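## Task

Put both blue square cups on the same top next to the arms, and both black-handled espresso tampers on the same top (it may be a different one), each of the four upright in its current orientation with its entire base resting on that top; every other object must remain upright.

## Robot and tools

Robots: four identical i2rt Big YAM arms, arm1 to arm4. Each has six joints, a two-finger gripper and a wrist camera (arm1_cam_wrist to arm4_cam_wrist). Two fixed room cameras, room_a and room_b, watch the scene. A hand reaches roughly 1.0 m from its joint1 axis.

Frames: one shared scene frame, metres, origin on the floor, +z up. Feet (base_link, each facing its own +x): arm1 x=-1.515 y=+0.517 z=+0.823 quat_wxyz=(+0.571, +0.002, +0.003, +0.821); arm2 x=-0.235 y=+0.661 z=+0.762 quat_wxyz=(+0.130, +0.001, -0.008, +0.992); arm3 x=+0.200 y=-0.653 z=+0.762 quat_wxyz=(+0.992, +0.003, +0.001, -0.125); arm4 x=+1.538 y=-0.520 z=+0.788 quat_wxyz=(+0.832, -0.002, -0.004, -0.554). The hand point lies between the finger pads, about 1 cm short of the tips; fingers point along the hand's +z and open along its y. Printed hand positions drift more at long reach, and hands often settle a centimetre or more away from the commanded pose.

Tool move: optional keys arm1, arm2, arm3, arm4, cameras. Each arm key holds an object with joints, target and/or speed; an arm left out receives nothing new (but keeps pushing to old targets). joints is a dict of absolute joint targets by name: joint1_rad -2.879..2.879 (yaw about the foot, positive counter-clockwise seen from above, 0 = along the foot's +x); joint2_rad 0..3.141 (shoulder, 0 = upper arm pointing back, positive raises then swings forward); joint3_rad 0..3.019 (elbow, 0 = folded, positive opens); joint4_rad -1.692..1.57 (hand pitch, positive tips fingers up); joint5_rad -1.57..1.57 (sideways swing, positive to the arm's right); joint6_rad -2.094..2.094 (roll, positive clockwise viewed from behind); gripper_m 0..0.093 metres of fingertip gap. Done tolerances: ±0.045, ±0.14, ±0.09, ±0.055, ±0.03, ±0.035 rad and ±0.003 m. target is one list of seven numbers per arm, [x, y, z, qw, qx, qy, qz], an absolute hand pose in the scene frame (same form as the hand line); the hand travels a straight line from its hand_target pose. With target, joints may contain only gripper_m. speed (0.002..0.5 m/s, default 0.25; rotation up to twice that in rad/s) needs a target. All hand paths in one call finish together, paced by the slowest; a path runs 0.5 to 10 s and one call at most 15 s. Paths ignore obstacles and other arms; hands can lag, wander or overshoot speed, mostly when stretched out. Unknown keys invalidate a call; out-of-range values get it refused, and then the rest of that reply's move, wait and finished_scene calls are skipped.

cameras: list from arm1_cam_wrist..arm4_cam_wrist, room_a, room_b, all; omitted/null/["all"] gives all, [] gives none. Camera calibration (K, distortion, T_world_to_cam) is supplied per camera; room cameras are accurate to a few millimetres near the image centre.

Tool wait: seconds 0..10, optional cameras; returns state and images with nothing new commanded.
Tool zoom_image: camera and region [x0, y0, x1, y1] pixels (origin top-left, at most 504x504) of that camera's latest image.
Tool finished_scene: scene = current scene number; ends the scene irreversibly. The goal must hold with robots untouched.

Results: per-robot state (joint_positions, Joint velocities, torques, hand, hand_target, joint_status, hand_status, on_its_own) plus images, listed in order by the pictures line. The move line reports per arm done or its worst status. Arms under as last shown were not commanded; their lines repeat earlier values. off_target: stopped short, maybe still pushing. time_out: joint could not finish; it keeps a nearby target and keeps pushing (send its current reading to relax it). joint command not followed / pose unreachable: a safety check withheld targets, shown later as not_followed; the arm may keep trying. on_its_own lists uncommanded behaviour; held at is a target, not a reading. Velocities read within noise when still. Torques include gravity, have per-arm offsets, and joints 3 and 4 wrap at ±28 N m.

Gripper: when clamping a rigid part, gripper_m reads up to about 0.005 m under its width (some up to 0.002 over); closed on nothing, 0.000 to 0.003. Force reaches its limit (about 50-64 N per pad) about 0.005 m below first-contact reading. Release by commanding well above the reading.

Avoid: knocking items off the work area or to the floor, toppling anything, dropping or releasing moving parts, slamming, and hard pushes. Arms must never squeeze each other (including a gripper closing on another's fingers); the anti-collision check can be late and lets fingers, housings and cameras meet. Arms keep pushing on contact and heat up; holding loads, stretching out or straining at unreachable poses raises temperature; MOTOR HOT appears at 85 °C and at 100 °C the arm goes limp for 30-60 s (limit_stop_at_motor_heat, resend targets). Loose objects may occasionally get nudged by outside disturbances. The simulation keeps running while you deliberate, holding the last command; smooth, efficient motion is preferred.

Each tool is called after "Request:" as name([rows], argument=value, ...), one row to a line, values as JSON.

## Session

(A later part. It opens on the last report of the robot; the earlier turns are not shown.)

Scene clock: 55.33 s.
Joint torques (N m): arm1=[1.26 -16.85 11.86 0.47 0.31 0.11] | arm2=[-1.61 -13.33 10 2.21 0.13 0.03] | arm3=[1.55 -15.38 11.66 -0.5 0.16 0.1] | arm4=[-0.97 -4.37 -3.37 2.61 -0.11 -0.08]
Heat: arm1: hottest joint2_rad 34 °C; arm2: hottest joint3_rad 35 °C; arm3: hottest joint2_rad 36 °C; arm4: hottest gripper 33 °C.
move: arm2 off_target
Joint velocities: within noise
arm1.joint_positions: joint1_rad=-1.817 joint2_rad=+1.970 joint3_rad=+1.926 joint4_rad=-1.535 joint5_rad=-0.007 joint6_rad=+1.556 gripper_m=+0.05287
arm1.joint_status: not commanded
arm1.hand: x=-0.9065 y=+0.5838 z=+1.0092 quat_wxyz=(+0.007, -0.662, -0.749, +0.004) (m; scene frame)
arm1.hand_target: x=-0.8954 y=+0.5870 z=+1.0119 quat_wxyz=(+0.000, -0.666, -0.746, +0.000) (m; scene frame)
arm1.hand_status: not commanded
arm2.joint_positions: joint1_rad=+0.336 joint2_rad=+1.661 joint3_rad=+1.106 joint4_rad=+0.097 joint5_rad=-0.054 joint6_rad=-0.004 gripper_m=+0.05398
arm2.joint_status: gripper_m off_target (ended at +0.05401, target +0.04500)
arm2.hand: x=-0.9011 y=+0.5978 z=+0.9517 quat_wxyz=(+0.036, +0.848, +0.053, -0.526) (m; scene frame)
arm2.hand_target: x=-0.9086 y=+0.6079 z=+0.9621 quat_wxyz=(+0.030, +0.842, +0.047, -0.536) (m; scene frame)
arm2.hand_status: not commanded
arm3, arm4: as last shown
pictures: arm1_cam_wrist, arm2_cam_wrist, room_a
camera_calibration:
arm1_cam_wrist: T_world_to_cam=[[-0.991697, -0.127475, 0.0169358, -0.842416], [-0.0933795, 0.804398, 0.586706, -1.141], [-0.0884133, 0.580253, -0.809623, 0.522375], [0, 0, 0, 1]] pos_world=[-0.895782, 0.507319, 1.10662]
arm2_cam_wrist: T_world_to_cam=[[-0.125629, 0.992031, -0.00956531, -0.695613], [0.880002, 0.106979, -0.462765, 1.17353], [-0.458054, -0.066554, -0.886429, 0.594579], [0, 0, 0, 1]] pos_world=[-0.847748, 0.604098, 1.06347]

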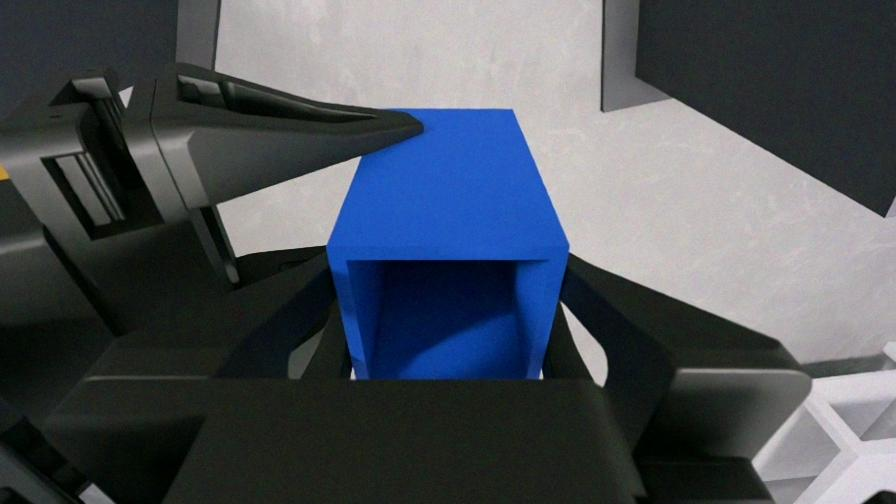

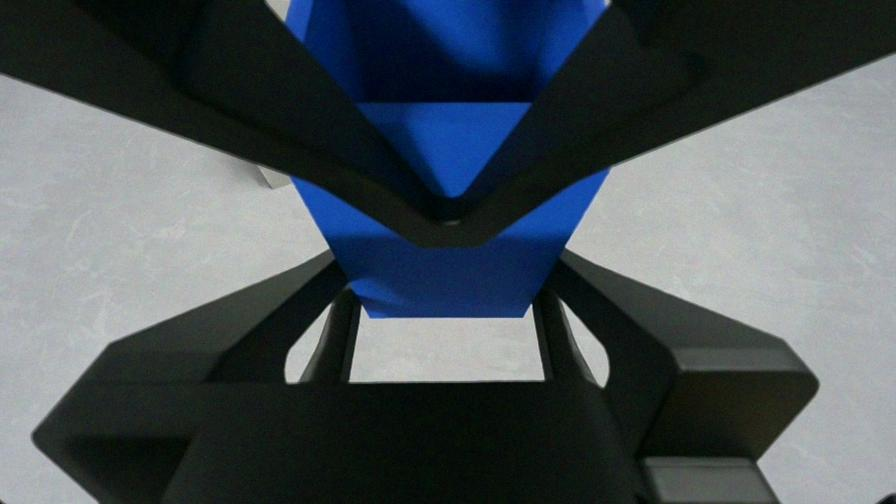

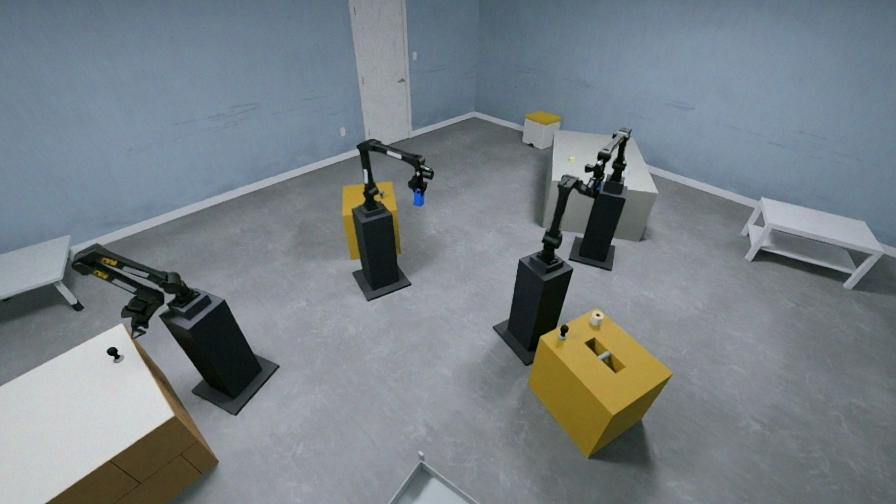

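Request:
move(arm1={"joints":{"gripper_m":0.063}}, cameras=["arm2_cam_wrist"])

Request:
move(arm1={"target":[-0.908,0.586,1.16,0,0.6665,0.7455,0],"speed":0.12}, cameras=["arm2_cam_wrist","room_b"])

Scene clock: 56.27 s.
Joint torques (N m): arm1=[-0.32 -17.55 11.73 0.53 0.23 0.08] | arm2=[-1.55 -13.27 9.99 2.21 0.19 0] | arm3=[1.49 -15.44 11.66 -0.49 0.16 0.1] | arm4=[-0.91 -4.25 -3.36 2.67 -0.12 -0.06]
Heat: arm1: hottest joint2_rad 34 °C; arm2: hottest joint3_rad 35 °C; arm3: hottest joint2_rad 36 °C; arm4: hottest gripper 33 °C.
move: arm1 done
Joint velocities: within noise
arm1.joint_positions: joint1_rad=-1.817 joint2_rad=+1.970 joint3_rad=+1.927 joint4_rad=-1.535 joint5_rad=-0.005 joint6_rad=+1.556 gripper_m=+0.06284
arm1.joint_status: all done
arm1.hand: x=-0.9063 y=+0.5835 z=+1.0095 quat_wxyz=(+0.006, -0.662, -0.749, +0.004) (m; scene frame)
arm1.hand_target: x=-0.8955 y=+0.5871 z=+1.0118 quat_wxyz=(+0.000, -0.666, -0.746, +0.000) (m; scene frame)
arm1.hand_status: not commanded
arm2.joint_positions: joint1_rad=+0.335 joint2_rad=+1.661 joint3_rad=+1.106 joint4_rad=+0.097 joint5_rad=-0.054 joint6_rad=-0.005 gripper_m=+0.05398
arm2.joint_status: not commanded
arm2.hand: x=-0.9011 y=+0.5983 z=+0.9517 quat_wxyz=(+0.035, +0.848, +0.052, -0.526) (m; scene frame)
arm2.hand_target: x=-0.9086 y=+0.6081 z=+0.9621 quat_wxyz=(+0.030, +0.842, +0.047, -0.536) (m; scene frame)
arm2.hand_status: not commanded
arm3, arm4: as last shown
pictures: arm2_cam_wrist
camera_calibration:
arm2_cam_wrist: T_world_to_cam=[[-0.125035, 0.992109, -0.00930514, -0.69583], [0.880037, 0.10657, -0.462794, 1.17379], [-0.45815, -0.0660544, -0.886417, 0.594208], [0, 0, 0, 1]] pos_world=[-0.847748, 0.604498, 1.06347]

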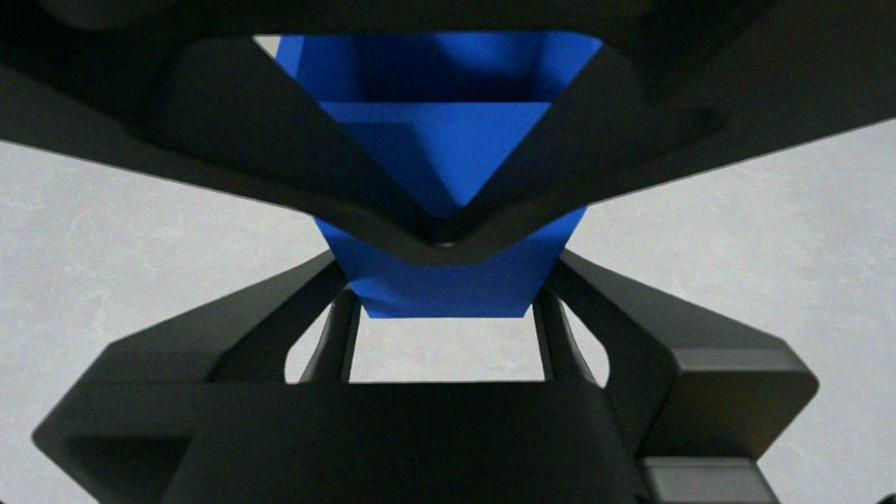

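Scene clock: 58.53 s.
Joint torques (N m): arm1=[-0.03 -15.44 10.22 0.77 0.1 0.04] | arm2=[-0.97 -11.87 9.39 1.72 0.17 0.04] | arm3=[1.55 -15.44 11.66 -0.5 0.15 0.1] | arm4=[-0.85 -4.19 -3.32 2.66 -0.12 -0.07]
Heat: arm1: hottest joint2_rad 35 °C; arm2: hottest joint3_rad 35 °C; arm3: hottest joint2_rad 36 °C; arm4: hottest gripper 33 °C.
move: arm1 off_target
Joint velocities: within noise
arm1.joint_positions: joint1_rad=-1.817 joint2_rad=+1.839 joint3_rad=+2.143 joint4_rad=-1.677 joint5_rad=-0.003 joint6_rad=+1.557 gripper_m=+0.06295
arm1.joint_status: not commanded
arm1.hand: x=-0.9160 y=+0.5823 z=+1.1699 quat_wxyz=(-0.064, -0.659, -0.746, -0.071) (m; scene frame)
arm1.hand_target: x=-0.9087 y=+0.5860 z=+1.1593 quat_wxyz=(-0.057, -0.664, -0.743, -0.063) (m; scene frame)
arm1.hand_status: off_target (0.013 m and 11.0 deg from the pose sent, 0.150 m and 1.0 deg at the start; pose on its path clipped on 5 of 68 steps; a joint's target at an end of its range on 51 of 68 steps)
arm2.joint_positions: joint1_rad=+0.334 joint2_rad=+1.651 joint3_rad=+1.114 joint4_rad=+0.107 joint5_rad=-0.054 joint6_rad=-0.005 gripper_m=+0.05398
arm2.joint_status: not commanded
arm2.hand: x=-0.9040 y=+0.5987 z=+0.9652 quat_wxyz=(+0.035, +0.841, +0.052, -0.538) (m; scene frame)
arm2.hand_target: x=-0.9086 y=+0.6081 z=+0.9619 quat_wxyz=(+0.030, +0.842, +0.047, -0.536) (m; scene frame)
arm2.hand_status: not commanded
arm3, arm4: as last shown
arm4.hand: x=+1.8360 y=-0.5842 z=+0.6922 quat_wxyz=(-0.425, -0.083, -0.901, +0.037) (m; scene frame)
arm4.hand_target: x=+1.8300 y=-0.5869 z=+0.6901 quat_wxyz=(-0.420, -0.085, -0.902, +0.040) (m; scene frame)
pictures: arm2_cam_wrist, room_b
camera_calibration:
arm2_cam_wrist: T_world_to_cam=[[-0.124752, 0.99216, -0.00747774, -0.697933], [0.866468, 0.10527, -0.488008, 1.19542], [-0.483395, -0.0673593, -0.872807, 0.569758], [0, 0, 0, 1]] pos_world=[-0.847442, 0.604998, 1.07544]

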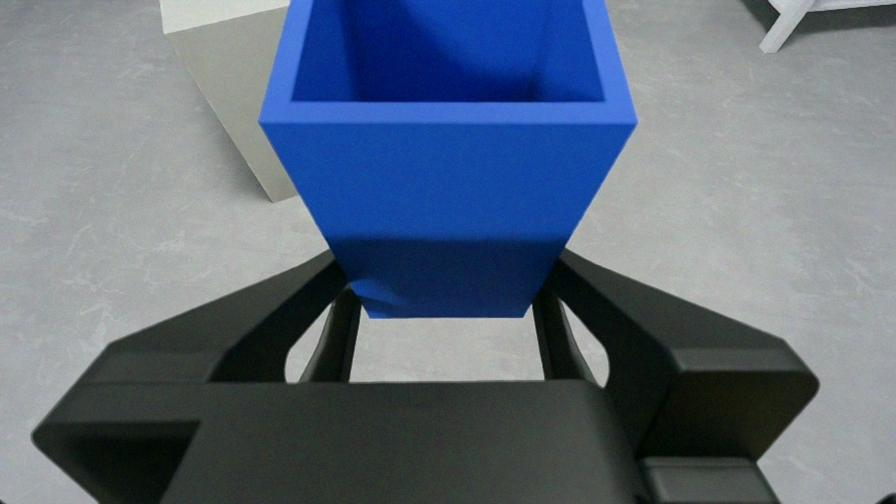

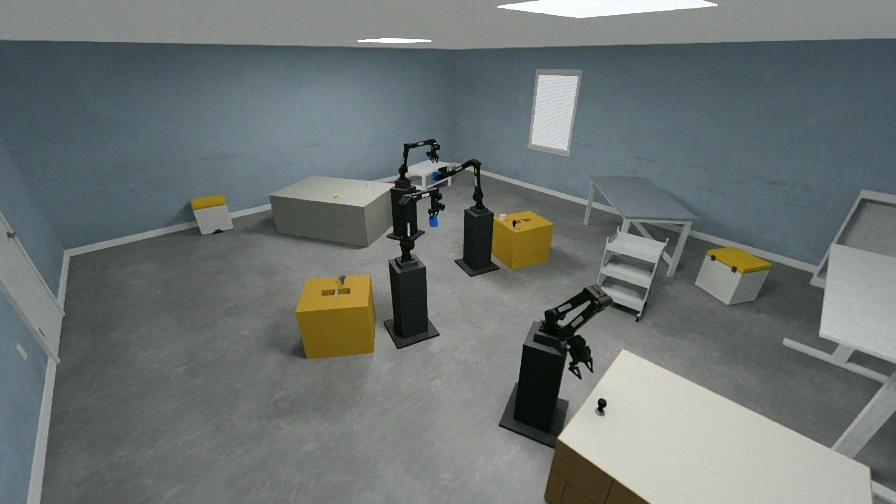

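Request:
move(arm2={"joints":{"joint1_rad":-1.695}}, cameras=["arm2_cam_wrist"])

Request:
move(arm2={"target":[-0.075,1.055,0.70,0.4398,-0.4716,0.6992,0.2967],"speed":0.25})

Scene clock: 64.23 s.
Joint torques (N m): arm1=[1.03 -14.68 10.26 0.46 0.18 0.05] | arm2=[-0.03 -13.22 9.5 1.77 -0.04 0.04] | arm3=[1.55 -15.38 11.66 -0.5 0.16 0.1] | arm4=[-0.85 -4.37 -3.38 2.62 -0.13 -0.05]
Heat: arm1: hottest joint2_rad 35 °C; arm2: hottest joint3_rad 36 °C; arm3: hottest joint2_rad 37 °C; arm4: hottest gripper 33 °C.
move: arm2 done
Joint velocities: within noise
arm1, arm3, arm4: as last shown
arm1.joint_positions: joint1_rad=-1.817 joint2_rad=+1.839 joint3_rad=+2.143 joint4_rad=-1.677 joint5_rad=-0.002 joint6_rad=+1.557 gripper_m=+0.06295
arm1.hand: x=-0.9160 y=+0.5822 z=+1.1699 quat_wxyz=(-0.064, -0.659, -0.746, -0.071) (m; scene frame)
arm2.joint_positions: joint1_rad=-1.695 joint2_rad=+1.661 joint3_rad=+1.114 joint4_rad=+0.107 joint5_rad=-0.051 joint6_rad=-0.005 gripper_m=+0.05399
arm2.joint_status: all done
arm2.hand: x=+0.0088 y=+1.2839 z=+0.9695 quat_wxyz=(-0.437, +0.482, -0.688, -0.321) (m; scene frame)
arm2.hand_target: x=+0.0098 y=+1.2867 z=+0.9731 quat_wxyz=(-0.439, +0.483, -0.686, -0.323) (m; scene frame)
arm2.hand_status: not commanded
arm3.joint_positions: joint1_rad=+2.144 joint2_rad=+1.545 joint3_rad=+1.416 joint4_rad=-1.486 joint5_rad=-0.003 joint6_rad=+1.560 gripper_m=+0.05260
arm3.hand_target: x=+0.0575 y=-0.2241 z=+1.0058 quat_wxyz=(+0.001, +0.159, -0.987, -0.007) (m; scene frame)
pictures: arm2_cam_wrist
camera_calibration:
arm2_cam_wrist: T_world_to_cam=[[0.943752, -0.329615, -0.0261847, 0.441831], [-0.298916, -0.816636, -0.493715, 1.53392], [0.141352, 0.473771, -0.86923, 0.357186], [0, 0, 0, 1]] pos_world=[-0.00895471, 1.22906, 1.07936]

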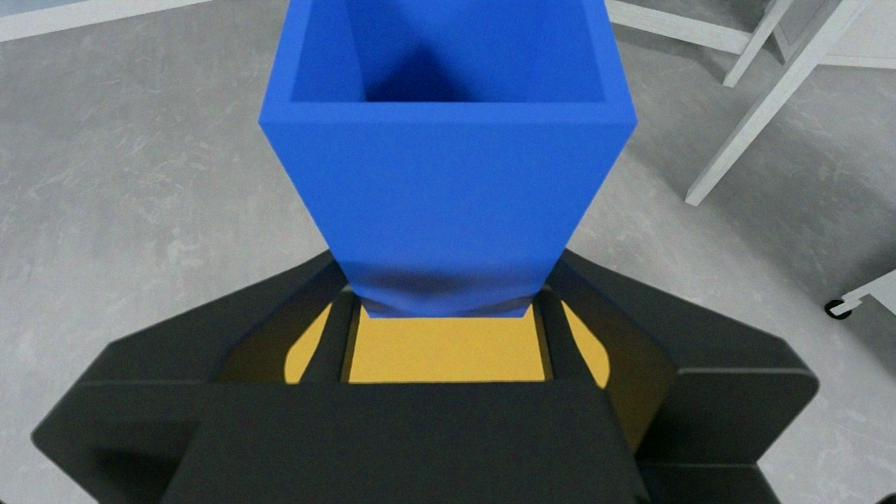

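Scene clock: 66.70 s.
Joint torques (N m): arm1=[0.67 -14.74 10.06 0.65 0.2 0.04] | arm2=[-0.26 -8.18 0.95 2.92 0.28 0.05] | arm3=[1.55 -15.38 11.67 -0.49 0.16 0.1] | arm4=[-0.85 -4.31 -3.38 2.65 -0.12 -0.08]
Heat: arm1: hottest joint2_rad 35 °C; arm2: hottest joint3_rad 36 °C; arm3: hottest joint2_rad 37 °C; arm4: hottest gripper 33 °C.
move: arm2 done
Joint velocities: within noise
arm1, arm4: as last shown
arm2.joint_positions: joint1_rad=-1.695 joint2_rad=+2.108 joint3_rad=+0.353 joint4_rad=+1.281 joint5_rad=-0.002 joint6_rad=-0.005 gripper_m=+0.05399
arm2.joint_status: not commanded
arm2.hand: x=-0.0764 y=+1.0537 z=+0.7011 quat_wxyz=(-0.436, +0.476, -0.704, -0.296) (m; scene frame)
arm2.hand_target: x=-0.0750 y=+1.0550 z=+0.7000 quat_wxyz=(-0.441, +0.473, -0.702, -0.298) (m; scene frame)
arm2.hand_status: done (0.002 m and 0.7 deg from the pose sent, 0.364 m and 3.3 deg at the start)
arm3.joint_positions: joint1_rad=+2.144 joint2_rad=+1.545 joint3_rad=+1.416 joint4_rad=-1.486 joint5_rad=-0.003 joint6_rad=+1.560 gripper_m=+0.05260
arm3.joint_status: not commanded
arm3.hand: x=+0.0576 y=-0.2295 z=+0.9808 quat_wxyz=(-0.002, +0.166, -0.986, +0.019) (m; scene frame)
arm3.hand_target: x=+0.0575 y=-0.2241 z=+1.0058 quat_wxyz=(+0.001, +0.159, -0.987, -0.007) (m; scene frame)
arm3.hand_status: not commanded
pictures: arm1_cam_wrist, arm2_cam_wrist, arm3_cam_wrist, arm4_cam_wrist, room_a, room_b
camera_calibration:
arm1_cam_wrist: T_world_to_cam=[[-0.974102, -0.125373, -0.188167, -0.599894], [-0.212243, 0.79394, 0.569747, -1.31785], [0.0779624, 0.594929, -0.799989, 0.785267], [0, 0, 0, 1]] pos_world=[-0.925285, 0.50391, 1.26617]
arm2_cam_wrist: T_world_to_cam=[[0.928339, -0.371686, -0.00596418, 0.46833], [-0.331877, -0.821469, -0.46373, 1.16945], [0.167463, 0.432478, -0.885956, 0.302223], [0, 0, 0, 1]] pos_world=[-0.0972653, 1.00404, 0.812861]
arm3_cam_wrist: T_world_to_cam=[[0.319828, -0.945734, 0.0574233, -0.293118], [-0.784241, -0.230231, 0.576159, -0.567463], [-0.531672, -0.229306, -0.815318, 0.897019], [0, 0, 0, 1]] pos_world=[0.12564, -0.202168, 1.07514]
arm4_cam_wrist: T_world_to_cam=[[-0.183556, -0.982916, -0.0135261, -0.226806], [-0.945586, 0.180312, -0.27084, 2.03721], [0.268652, -0.0369242, -0.962529, 0.276593], [0, 0, 0, 1]] pos_world=[1.81042, -0.580052, 0.814918]

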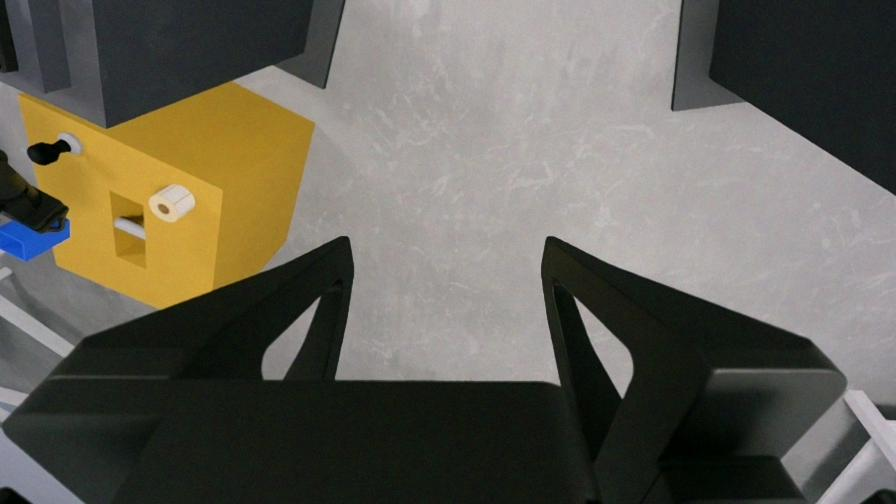

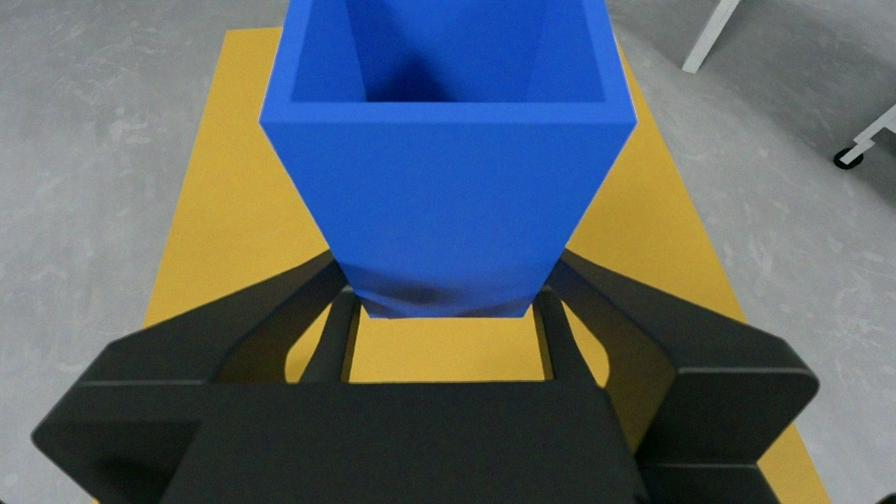

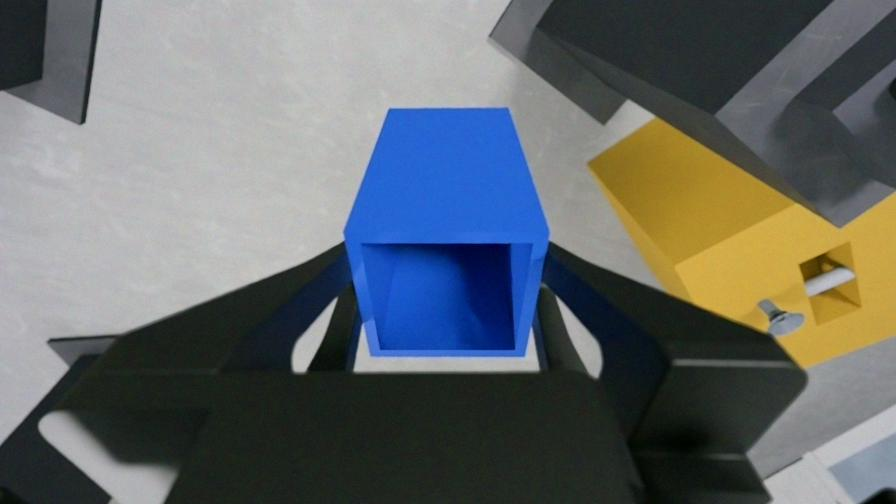

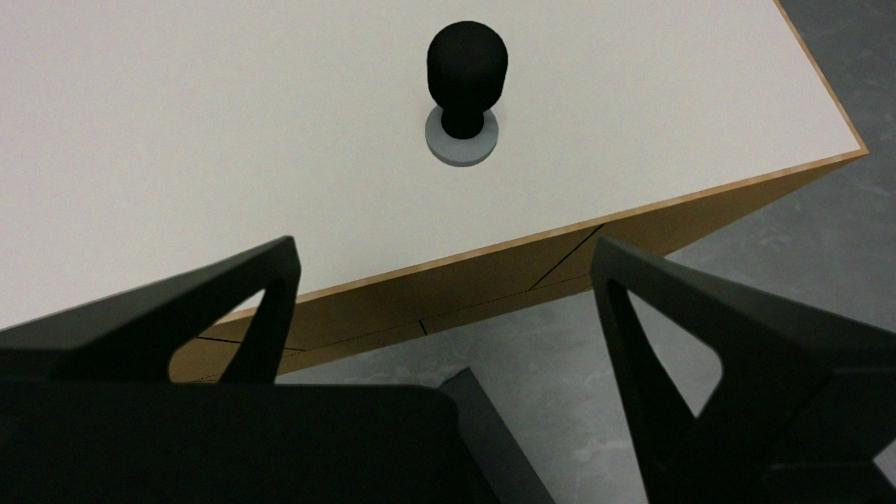

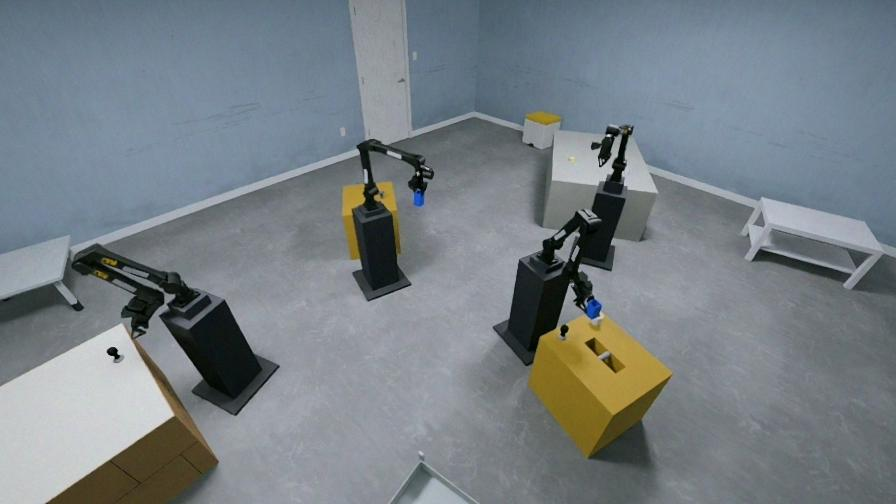

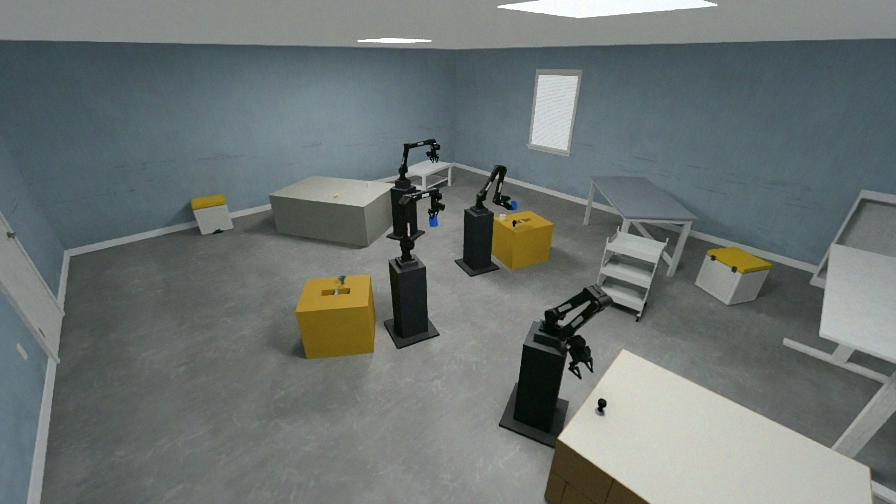

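Request:
move(arm2={"target":[-0.073,1.058,0.545,0.4362,-0.4770,0.7021,0.2943],"speed":0.12}, cameras=["arm2_cam_wrist","room_a"])

Request:
zoom_image(camera="room_a", region=[520, 200, 680, 400])

Scene clock: 69.07 s.
Joint torques (N m): arm1=[0.67 -15.44 10.18 0.75 0.19 0.06] | arm2=[-0.91 -10.34 -1.29 2.92 -0.07 -0.01] | arm3=[1.55 -15.44 11.66 -0.5 0.16 0.1] | arm4=[-0.62 -4.48 -3.38 2.62 -0.11 -0.06]
Heat: arm1: hottest joint2_rad 35 °C; arm2: hottest joint3_rad 35 °C; arm3: hottest joint2_rad 37 °C; arm4: hottest gripper 33 °C.
move: arm2 off_target
Joint velocities: within noise
arm1, arm3: as last shown
arm2.joint_positions: joint1_rad=-1.695 joint2_rad=+2.679 joint3_rad=+0.626 joint4_rad=+1.536 joint5_rad=-0.003 joint6_rad=-0.005 gripper_m=+0.05399
arm2.joint_status: not commanded
arm2.hand: x=-0.0748 y=+1.0602 z=+0.5465 quat_wxyz=(-0.421, +0.483, -0.713, -0.286) (m; scene frame)
arm2.hand_target: x=-0.0729 y=+1.0584 z=+0.5452 quat_wxyz=(-0.426, +0.482, -0.710, -0.287) (m; scene frame)
arm2.hand_status: off_target (0.003 m and 2.4 deg from the pose sent, 0.156 m and 0.3 deg at the start; a joint's target at an end of its range on 29 of 57 steps)
arm4.joint_positions: joint1_rad=+0.938 joint2_rad=+2.216 joint3_rad=+0.131 joint4_rad=+1.389 joint5_rad=-0.050 joint6_rad=-0.028 gripper_m=+0.09396
arm4.joint_status: not commanded
arm4.hand: x=+1.8360 y=-0.5842 z=+0.6922 quat_wxyz=(-0.425, -0.083, -0.901, +0.037) (m; scene frame)
arm4.hand_target: x=+1.8300 y=-0.5869 z=+0.6901 quat_wxyz=(-0.420, -0.085, -0.902, +0.040) (m; scene frame)
arm4.hand_status: not commanded
pictures: arm2_cam_wrist, room_a
camera_calibration:
arm2_cam_wrist: T_world_to_cam=[[0.928706, -0.370759, -0.00660438, 0.46772], [-0.338257, -0.839726, -0.424785, 1.10133], [0.151947, 0.396734, -0.90527, 0.209411], [0, 0, 0, 1]] pos_world=[-0.0936605, 1.01515, 0.660492]

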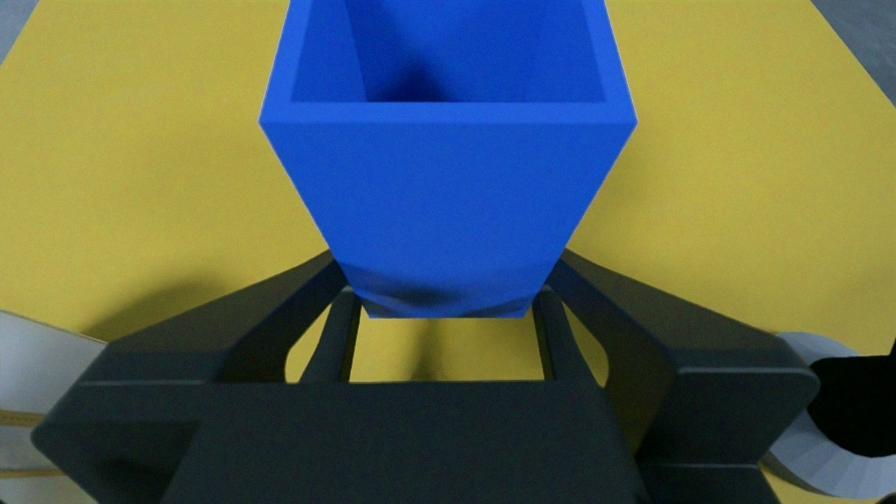

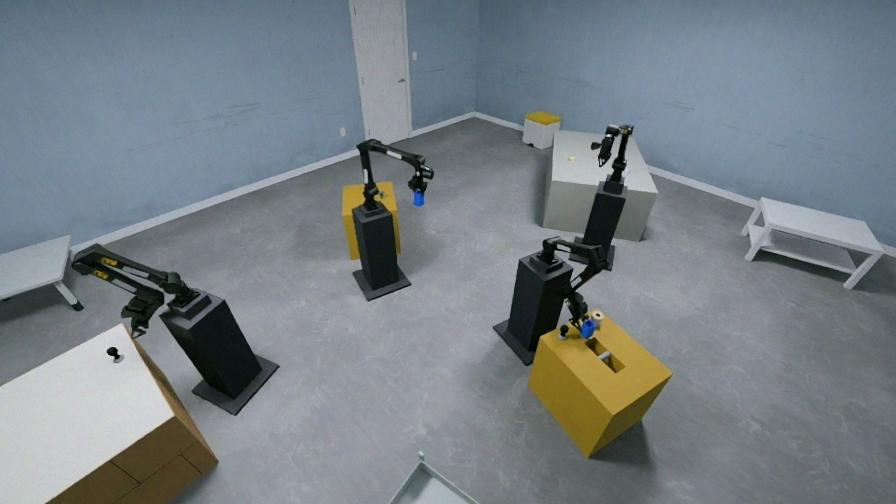

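Scaled by 2.520 from the camera's 896x504 image, which has a finer 1280x720 frame.

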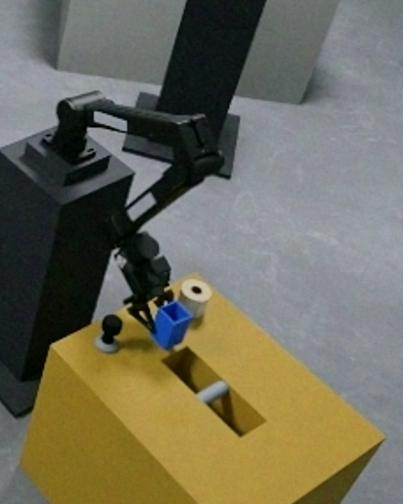

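Request:
move(arm2={"target":[-0.074,1.053,0.533,0.4362,-0.4770,0.7021,0.2943],"speed":0.05}, cameras=["arm2_cam_wrist","room_a"])

Request:
zoom_image(camera="room_a", region=[540, 290, 640, 390])

Scene clock: 70.83 s.
Joint torques (N m): arm1=[1.55 -14.15 10.26 0.55 0.14 0.04] | arm2=[-0.67 -10.34 -1.43 2.7 -0.08 -0.05] | arm3=[1.55 -15.38 11.67 -0.49 0.16 0.1] | arm4=[-0.79 -4.19 -3.33 2.67 -0.13 -0.06]
Heat: arm1: hottest joint2_rad 35 °C; arm2: hottest joint3_rad 35 °C; arm3: hottest joint2_rad 37 °C; arm4: hottest gripper 33 °C.
move: arm2 off_target
Joint velocities: within noise
arm1, arm3, arm4: as last shown
arm2.joint_positions: joint1_rad=-1.695 joint2_rad=+2.708 joint3_rad=+0.639 joint4_rad=+1.536 joint5_rad=-0.006 joint6_rad=-0.005 gripper_m=+0.05399
arm2.joint_status: not commanded
arm2.hand: x=-0.0767 y=+1.0567 z=+0.5355 quat_wxyz=(-0.415, +0.486, -0.715, -0.284) (m; scene frame)
arm2.hand_target: x=-0.0738 y=+1.0534 z=+0.5332 quat_wxyz=(-0.420, +0.485, -0.713, -0.283) (m; scene frame)
arm2.hand_status: off_target (0.005 m and 3.3 deg from the pose sent, 0.015 m and 2.4 deg at the start; a joint's target at an end of its range on 29 of 29 steps)
pictures: arm2_cam_wrist, room_a
camera_calibration:
arm2_cam_wrist: T_world_to_cam=[[0.929531, -0.368658, -0.00799155, 0.466782], [-0.339151, -0.846223, -0.410953, 1.09242], [0.144739, 0.384704, -0.911621, 0.216693], [0, 0, 0, 1]] pos_world=[-0.0947581, 1.01315, 0.650204]

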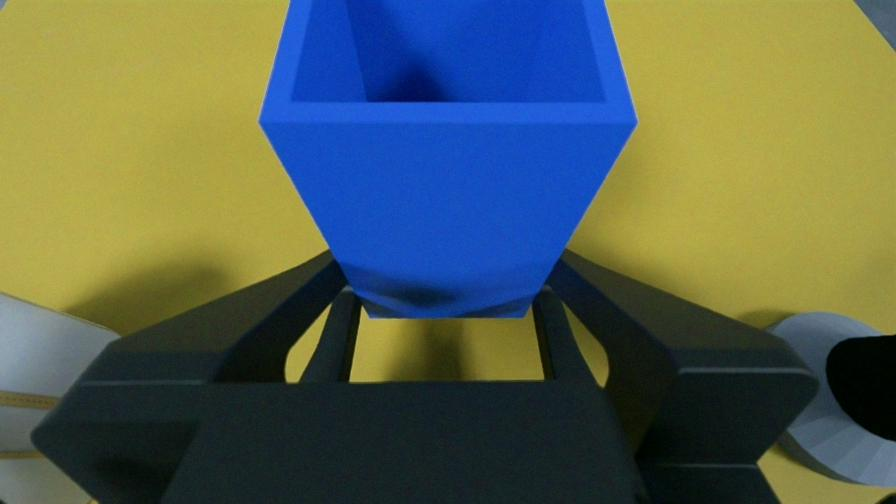

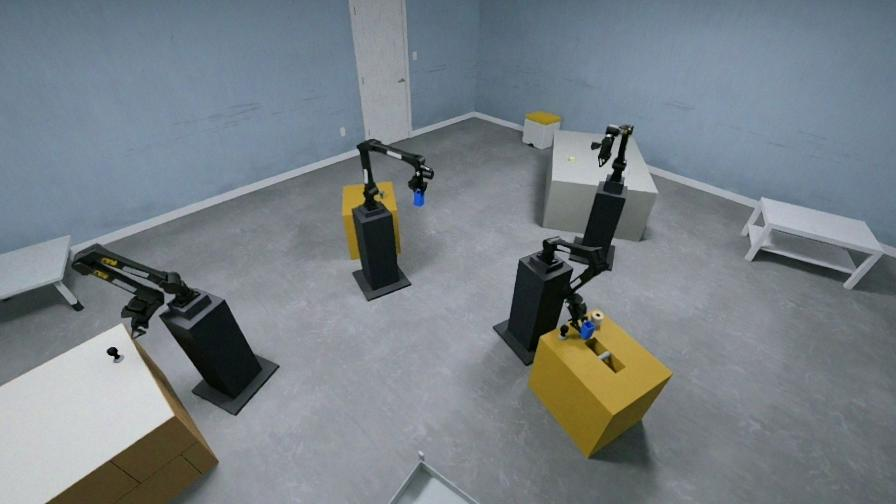

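Scaled by 5.040 from the camera's 896x504 image, which has a finer 1280x720 frame.

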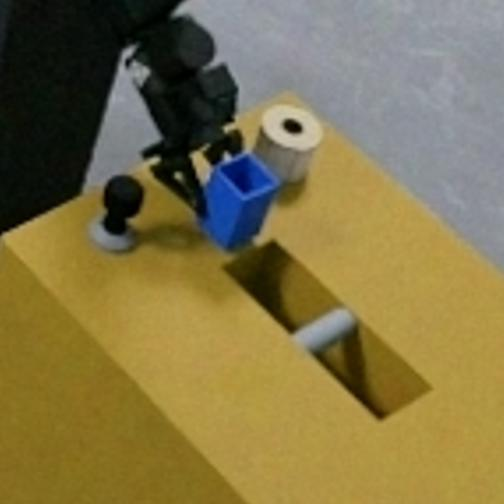

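Request:
move(arm2={"target":[-0.082,1.038,0.535,0.4362,-0.4770,0.7021,0.2943],"speed":0.05}, cameras=["arm2_cam_wrist"])

Request:
move(arm2={"target":[-0.082,1.038,0.524,0.4362,-0.4770,0.7021,0.2943],"speed":0.04}, cameras=["arm2_cam_wrist","room_a"])

Request:
zoom_image(camera="room_a", region=[540, 290, 640, 390])

Scene clock: 72.53 s.
Joint torques (N m): arm1=[1.03 -15.15 10.62 0.47 0.17 0.06] | arm2=[-0.38 -10.29 -3.03 2.77 0.11 -0.01] | arm3=[1.55 -15.44 11.66 -0.5 0.16 0.1] | arm4=[-0.91 -4.19 -3.36 2.65 -0.12 -0.05]
Heat: arm1: hottest joint2_rad 35 °C; arm2: hottest joint3_rad 35 °C; arm3: hottest joint2_rad 37 °C; arm4: hottest gripper 33 °C.
move: arm2 off_target
Joint velocities: within noise
arm1, arm3, arm4: as last shown
arm2.joint_positions: joint1_rad=-1.695 joint2_rad=+2.708 joint3_rad=+0.615 joint4_rad=+1.536 joint5_rad=-0.006 joint6_rad=-0.005 gripper_m=+0.05399
arm2.joint_status: not commanded
arm2.hand: x=-0.0809 y=+1.0467 z=+0.5347 quat_wxyz=(-0.406, +0.489, -0.720, -0.278) (m; scene frame)
arm2.hand_target: x=-0.0818 y=+1.0387 z=+0.5352 quat_wxyz=(-0.407, +0.490, -0.721, -0.275) (m; scene frame)
arm2.hand_status: off_target (0.009 m and 4.7 deg from the pose sent, 0.019 m and 3.3 deg at the start; a joint's target at an end of its range on 31 of 31 steps)
pictures: arm2_cam_wrist
camera_calibration:
arm2_cam_wrist: T_world_to_cam=[[0.929619, -0.368427, -0.0083771, 0.466799], [-0.342415, -0.855136, -0.389222, 1.07965], [0.136236, 0.364697, -0.921106, 0.245886], [0, 0, 0, 1]] pos_world=[-0.0977552, 1.00555, 0.650621]

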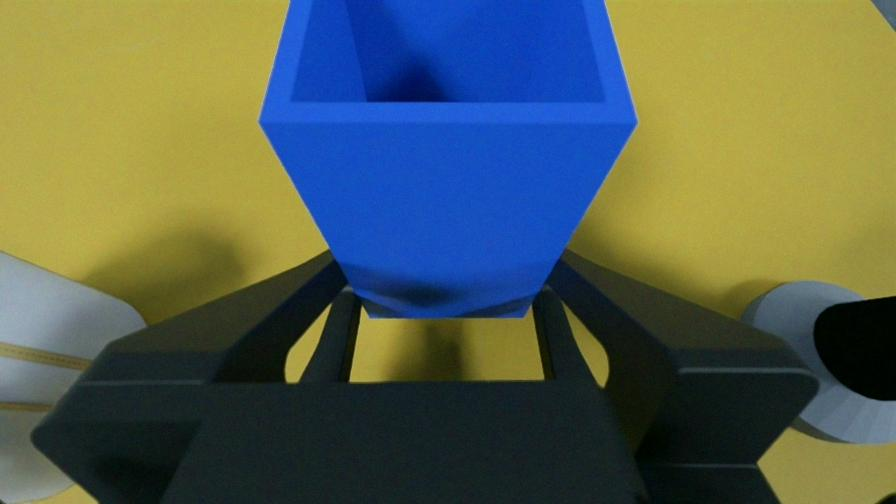

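Scene clock: 74.07 s.
Joint torques (N m): arm1=[0.03 -14.92 10.32 0.7 0.21 0.1] | arm2=[-0.56 -9.76 -1.74 2.41 0.13 -0.02] | arm3=[1.55 -15.44 11.66 -0.5 0.16 0.1] | arm4=[-0.79 -4.13 -3.37 2.65 -0.13 -0.07]
Heat: arm1: hottest joint2_rad 35 °C; arm2: hottest joint3_rad 35 °C; arm3: hottest joint2_rad 37 °C; arm4: hottest gripper 33 °C.
move: arm2 off_target
Joint velocities: within noise
arm1, arm3, arm4: as last shown
arm2.joint_positions: joint1_rad=-1.695 joint2_rad=+2.725 joint3_rad=+0.619 joint4_rad=+1.541 joint5_rad=-0.006 joint6_rad=-0.005 gripper_m=+0.05399
arm2.joint_status: not commanded
arm2.hand: x=-0.0823 y=+1.0432 z=+0.5290 quat_wxyz=(-0.403, +0.490, -0.722, -0.276) (m; scene frame)
arm2.hand_target: x=-0.0818 y=+1.0386 z=+0.5242 quat_wxyz=(-0.405, +0.490, -0.722, -0.273) (m; scene frame)
arm2.hand_status: off_target (0.007 m and 5.1 deg from the pose sent, 0.014 m and 4.7 deg at the start; a joint's target at an end of its range on 46 of 46 steps)
pictures: arm2_cam_wrist, room_a
camera_calibration:
arm2_cam_wrist: T_world_to_cam=[[0.929632, -0.368392, -0.00841916, 0.466812], [-0.343518, -0.858144, -0.381554, 1.07291], [0.133337, 0.357597, -0.924308, 0.250914], [0, 0, 0, 1]] pos_world=[-0.0988542, 1.00296, 0.645226]

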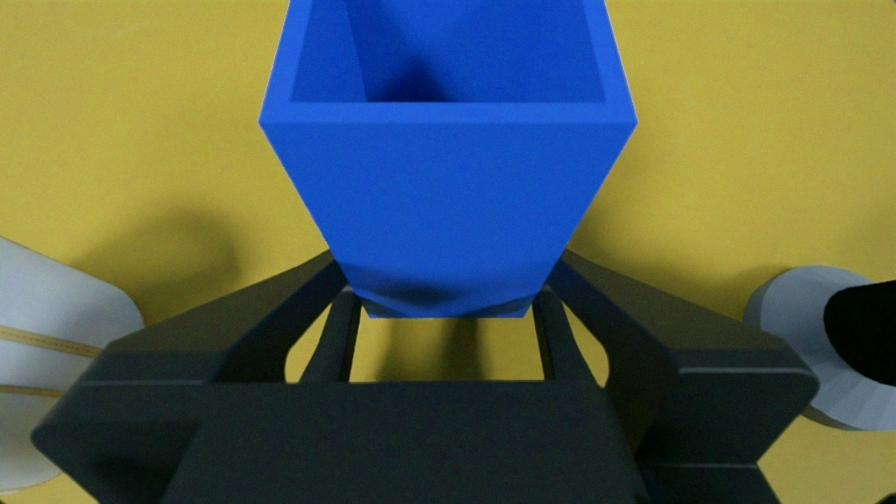

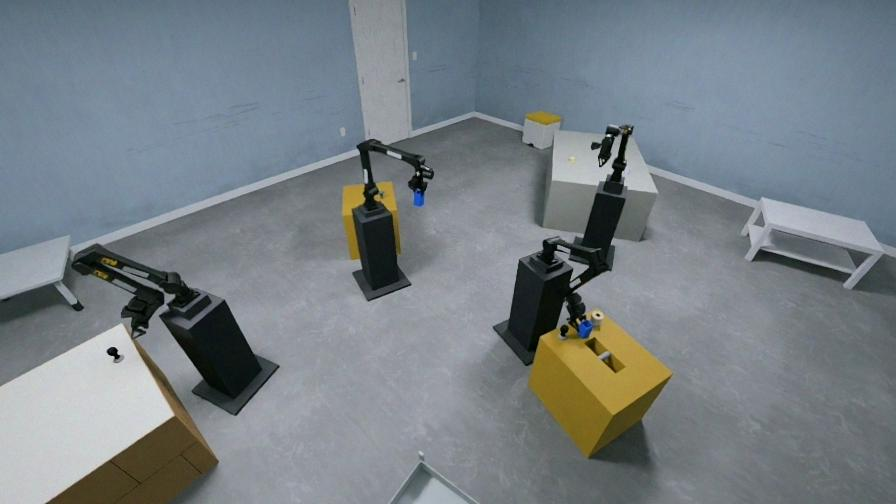

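Scaled by 5.040 from the camera's 896x504 image, which has a finer 1280x720 frame.

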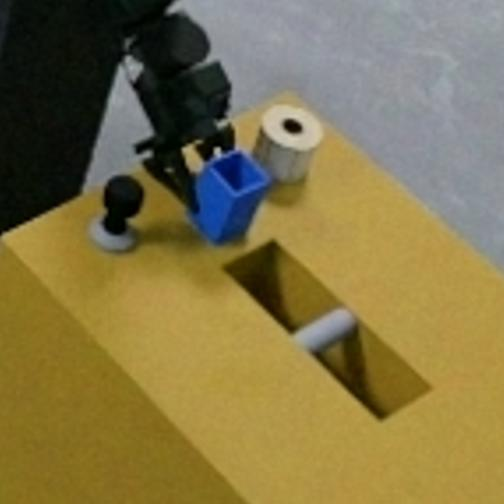

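Request:
move(arm2={"target":[-0.082,1.038,0.512,0.4362,-0.4770,0.7021,0.2943],"speed":0.04}, cameras=["arm2_cam_wrist","room_a"])

Request:
zoom_image(camera="room_a", region=[540, 290, 640, 390])

Scene clock: 76.40 s.
Joint torques (N m): arm1=[0.62 -15.5 10.36 0.54 0.21 0.07] | arm2=[-0.03 -8.94 -1.68 1.61 0.11 0.05] | arm3=[1.55 -15.38 11.66 -0.49 0.16 0.1] | arm4=[-0.91 -4.25 -3.37 2.65 -0.12 -0.07]
Heat: arm1: hottest joint2_rad 35 °C; arm2: hottest joint3_rad 35 °C; arm3: hottest joint2_rad 37 °C; arm4: hottest gripper 33 °C.
move: arm2 off_target
Joint velocities: within noise
arm1, arm3, arm4: as last shown
arm2.joint_positions: joint1_rad=-1.695 joint2_rad=+2.743 joint3_rad=+0.643 joint4_rad=+1.562 joint5_rad=-0.006 joint6_rad=-0.010 gripper_m=+0.05399
arm2.joint_status: not commanded
arm2.hand: x=-0.0797 y=+1.0496 z=+0.5268 quat_wxyz=(-0.413, +0.488, -0.715, -0.282) (m; scene frame)
arm2.hand_target: x=-0.0819 y=+1.0385 z=+0.5127 quat_wxyz=(-0.402, +0.491, -0.723, -0.272) (m; scene frame)
arm2.hand_status: off_target (0.019 m and 3.6 deg from the pose sent, 0.018 m and 5.1 deg at the start; a joint's target at an end of its range on 49 of 49 steps)
pictures: arm2_cam_wrist, room_a
camera_calibration:
arm2_cam_wrist: T_world_to_cam=[[0.930562, -0.366114, -0.0039139, 0.462066], [-0.336053, -0.849812, -0.406065, 1.08331], [0.14534, 0.379184, -0.913836, 0.218969], [0, 0, 0, 1]] pos_world=[-0.0977582, 1.00675, 0.641803]

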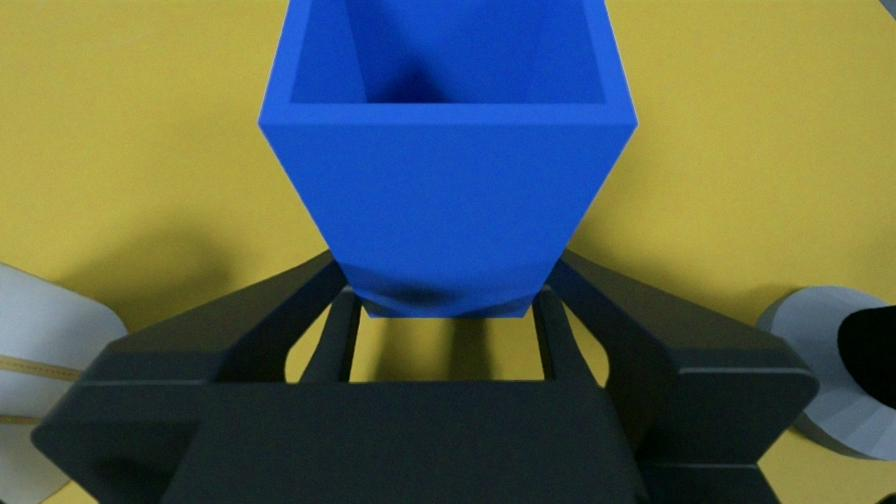

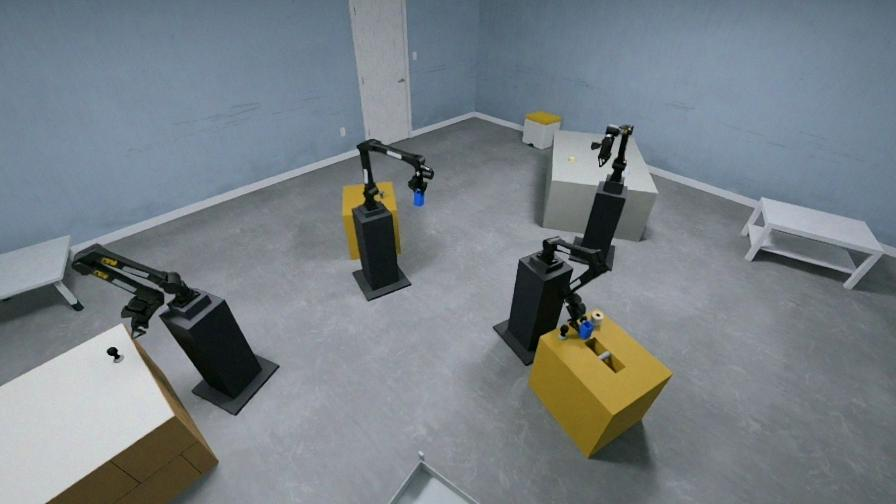

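Scaled by 5.040 from the camera's 896x504 image, which has a finer 1280x720 frame.

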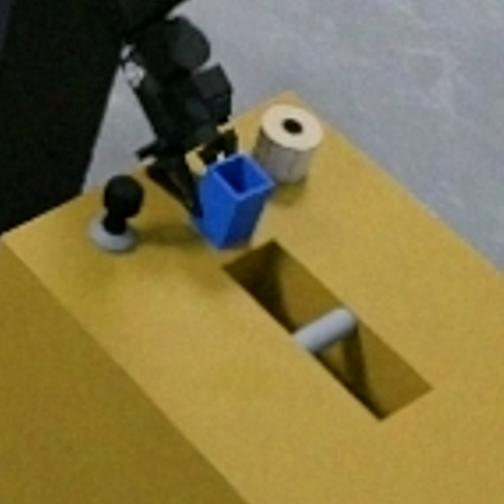

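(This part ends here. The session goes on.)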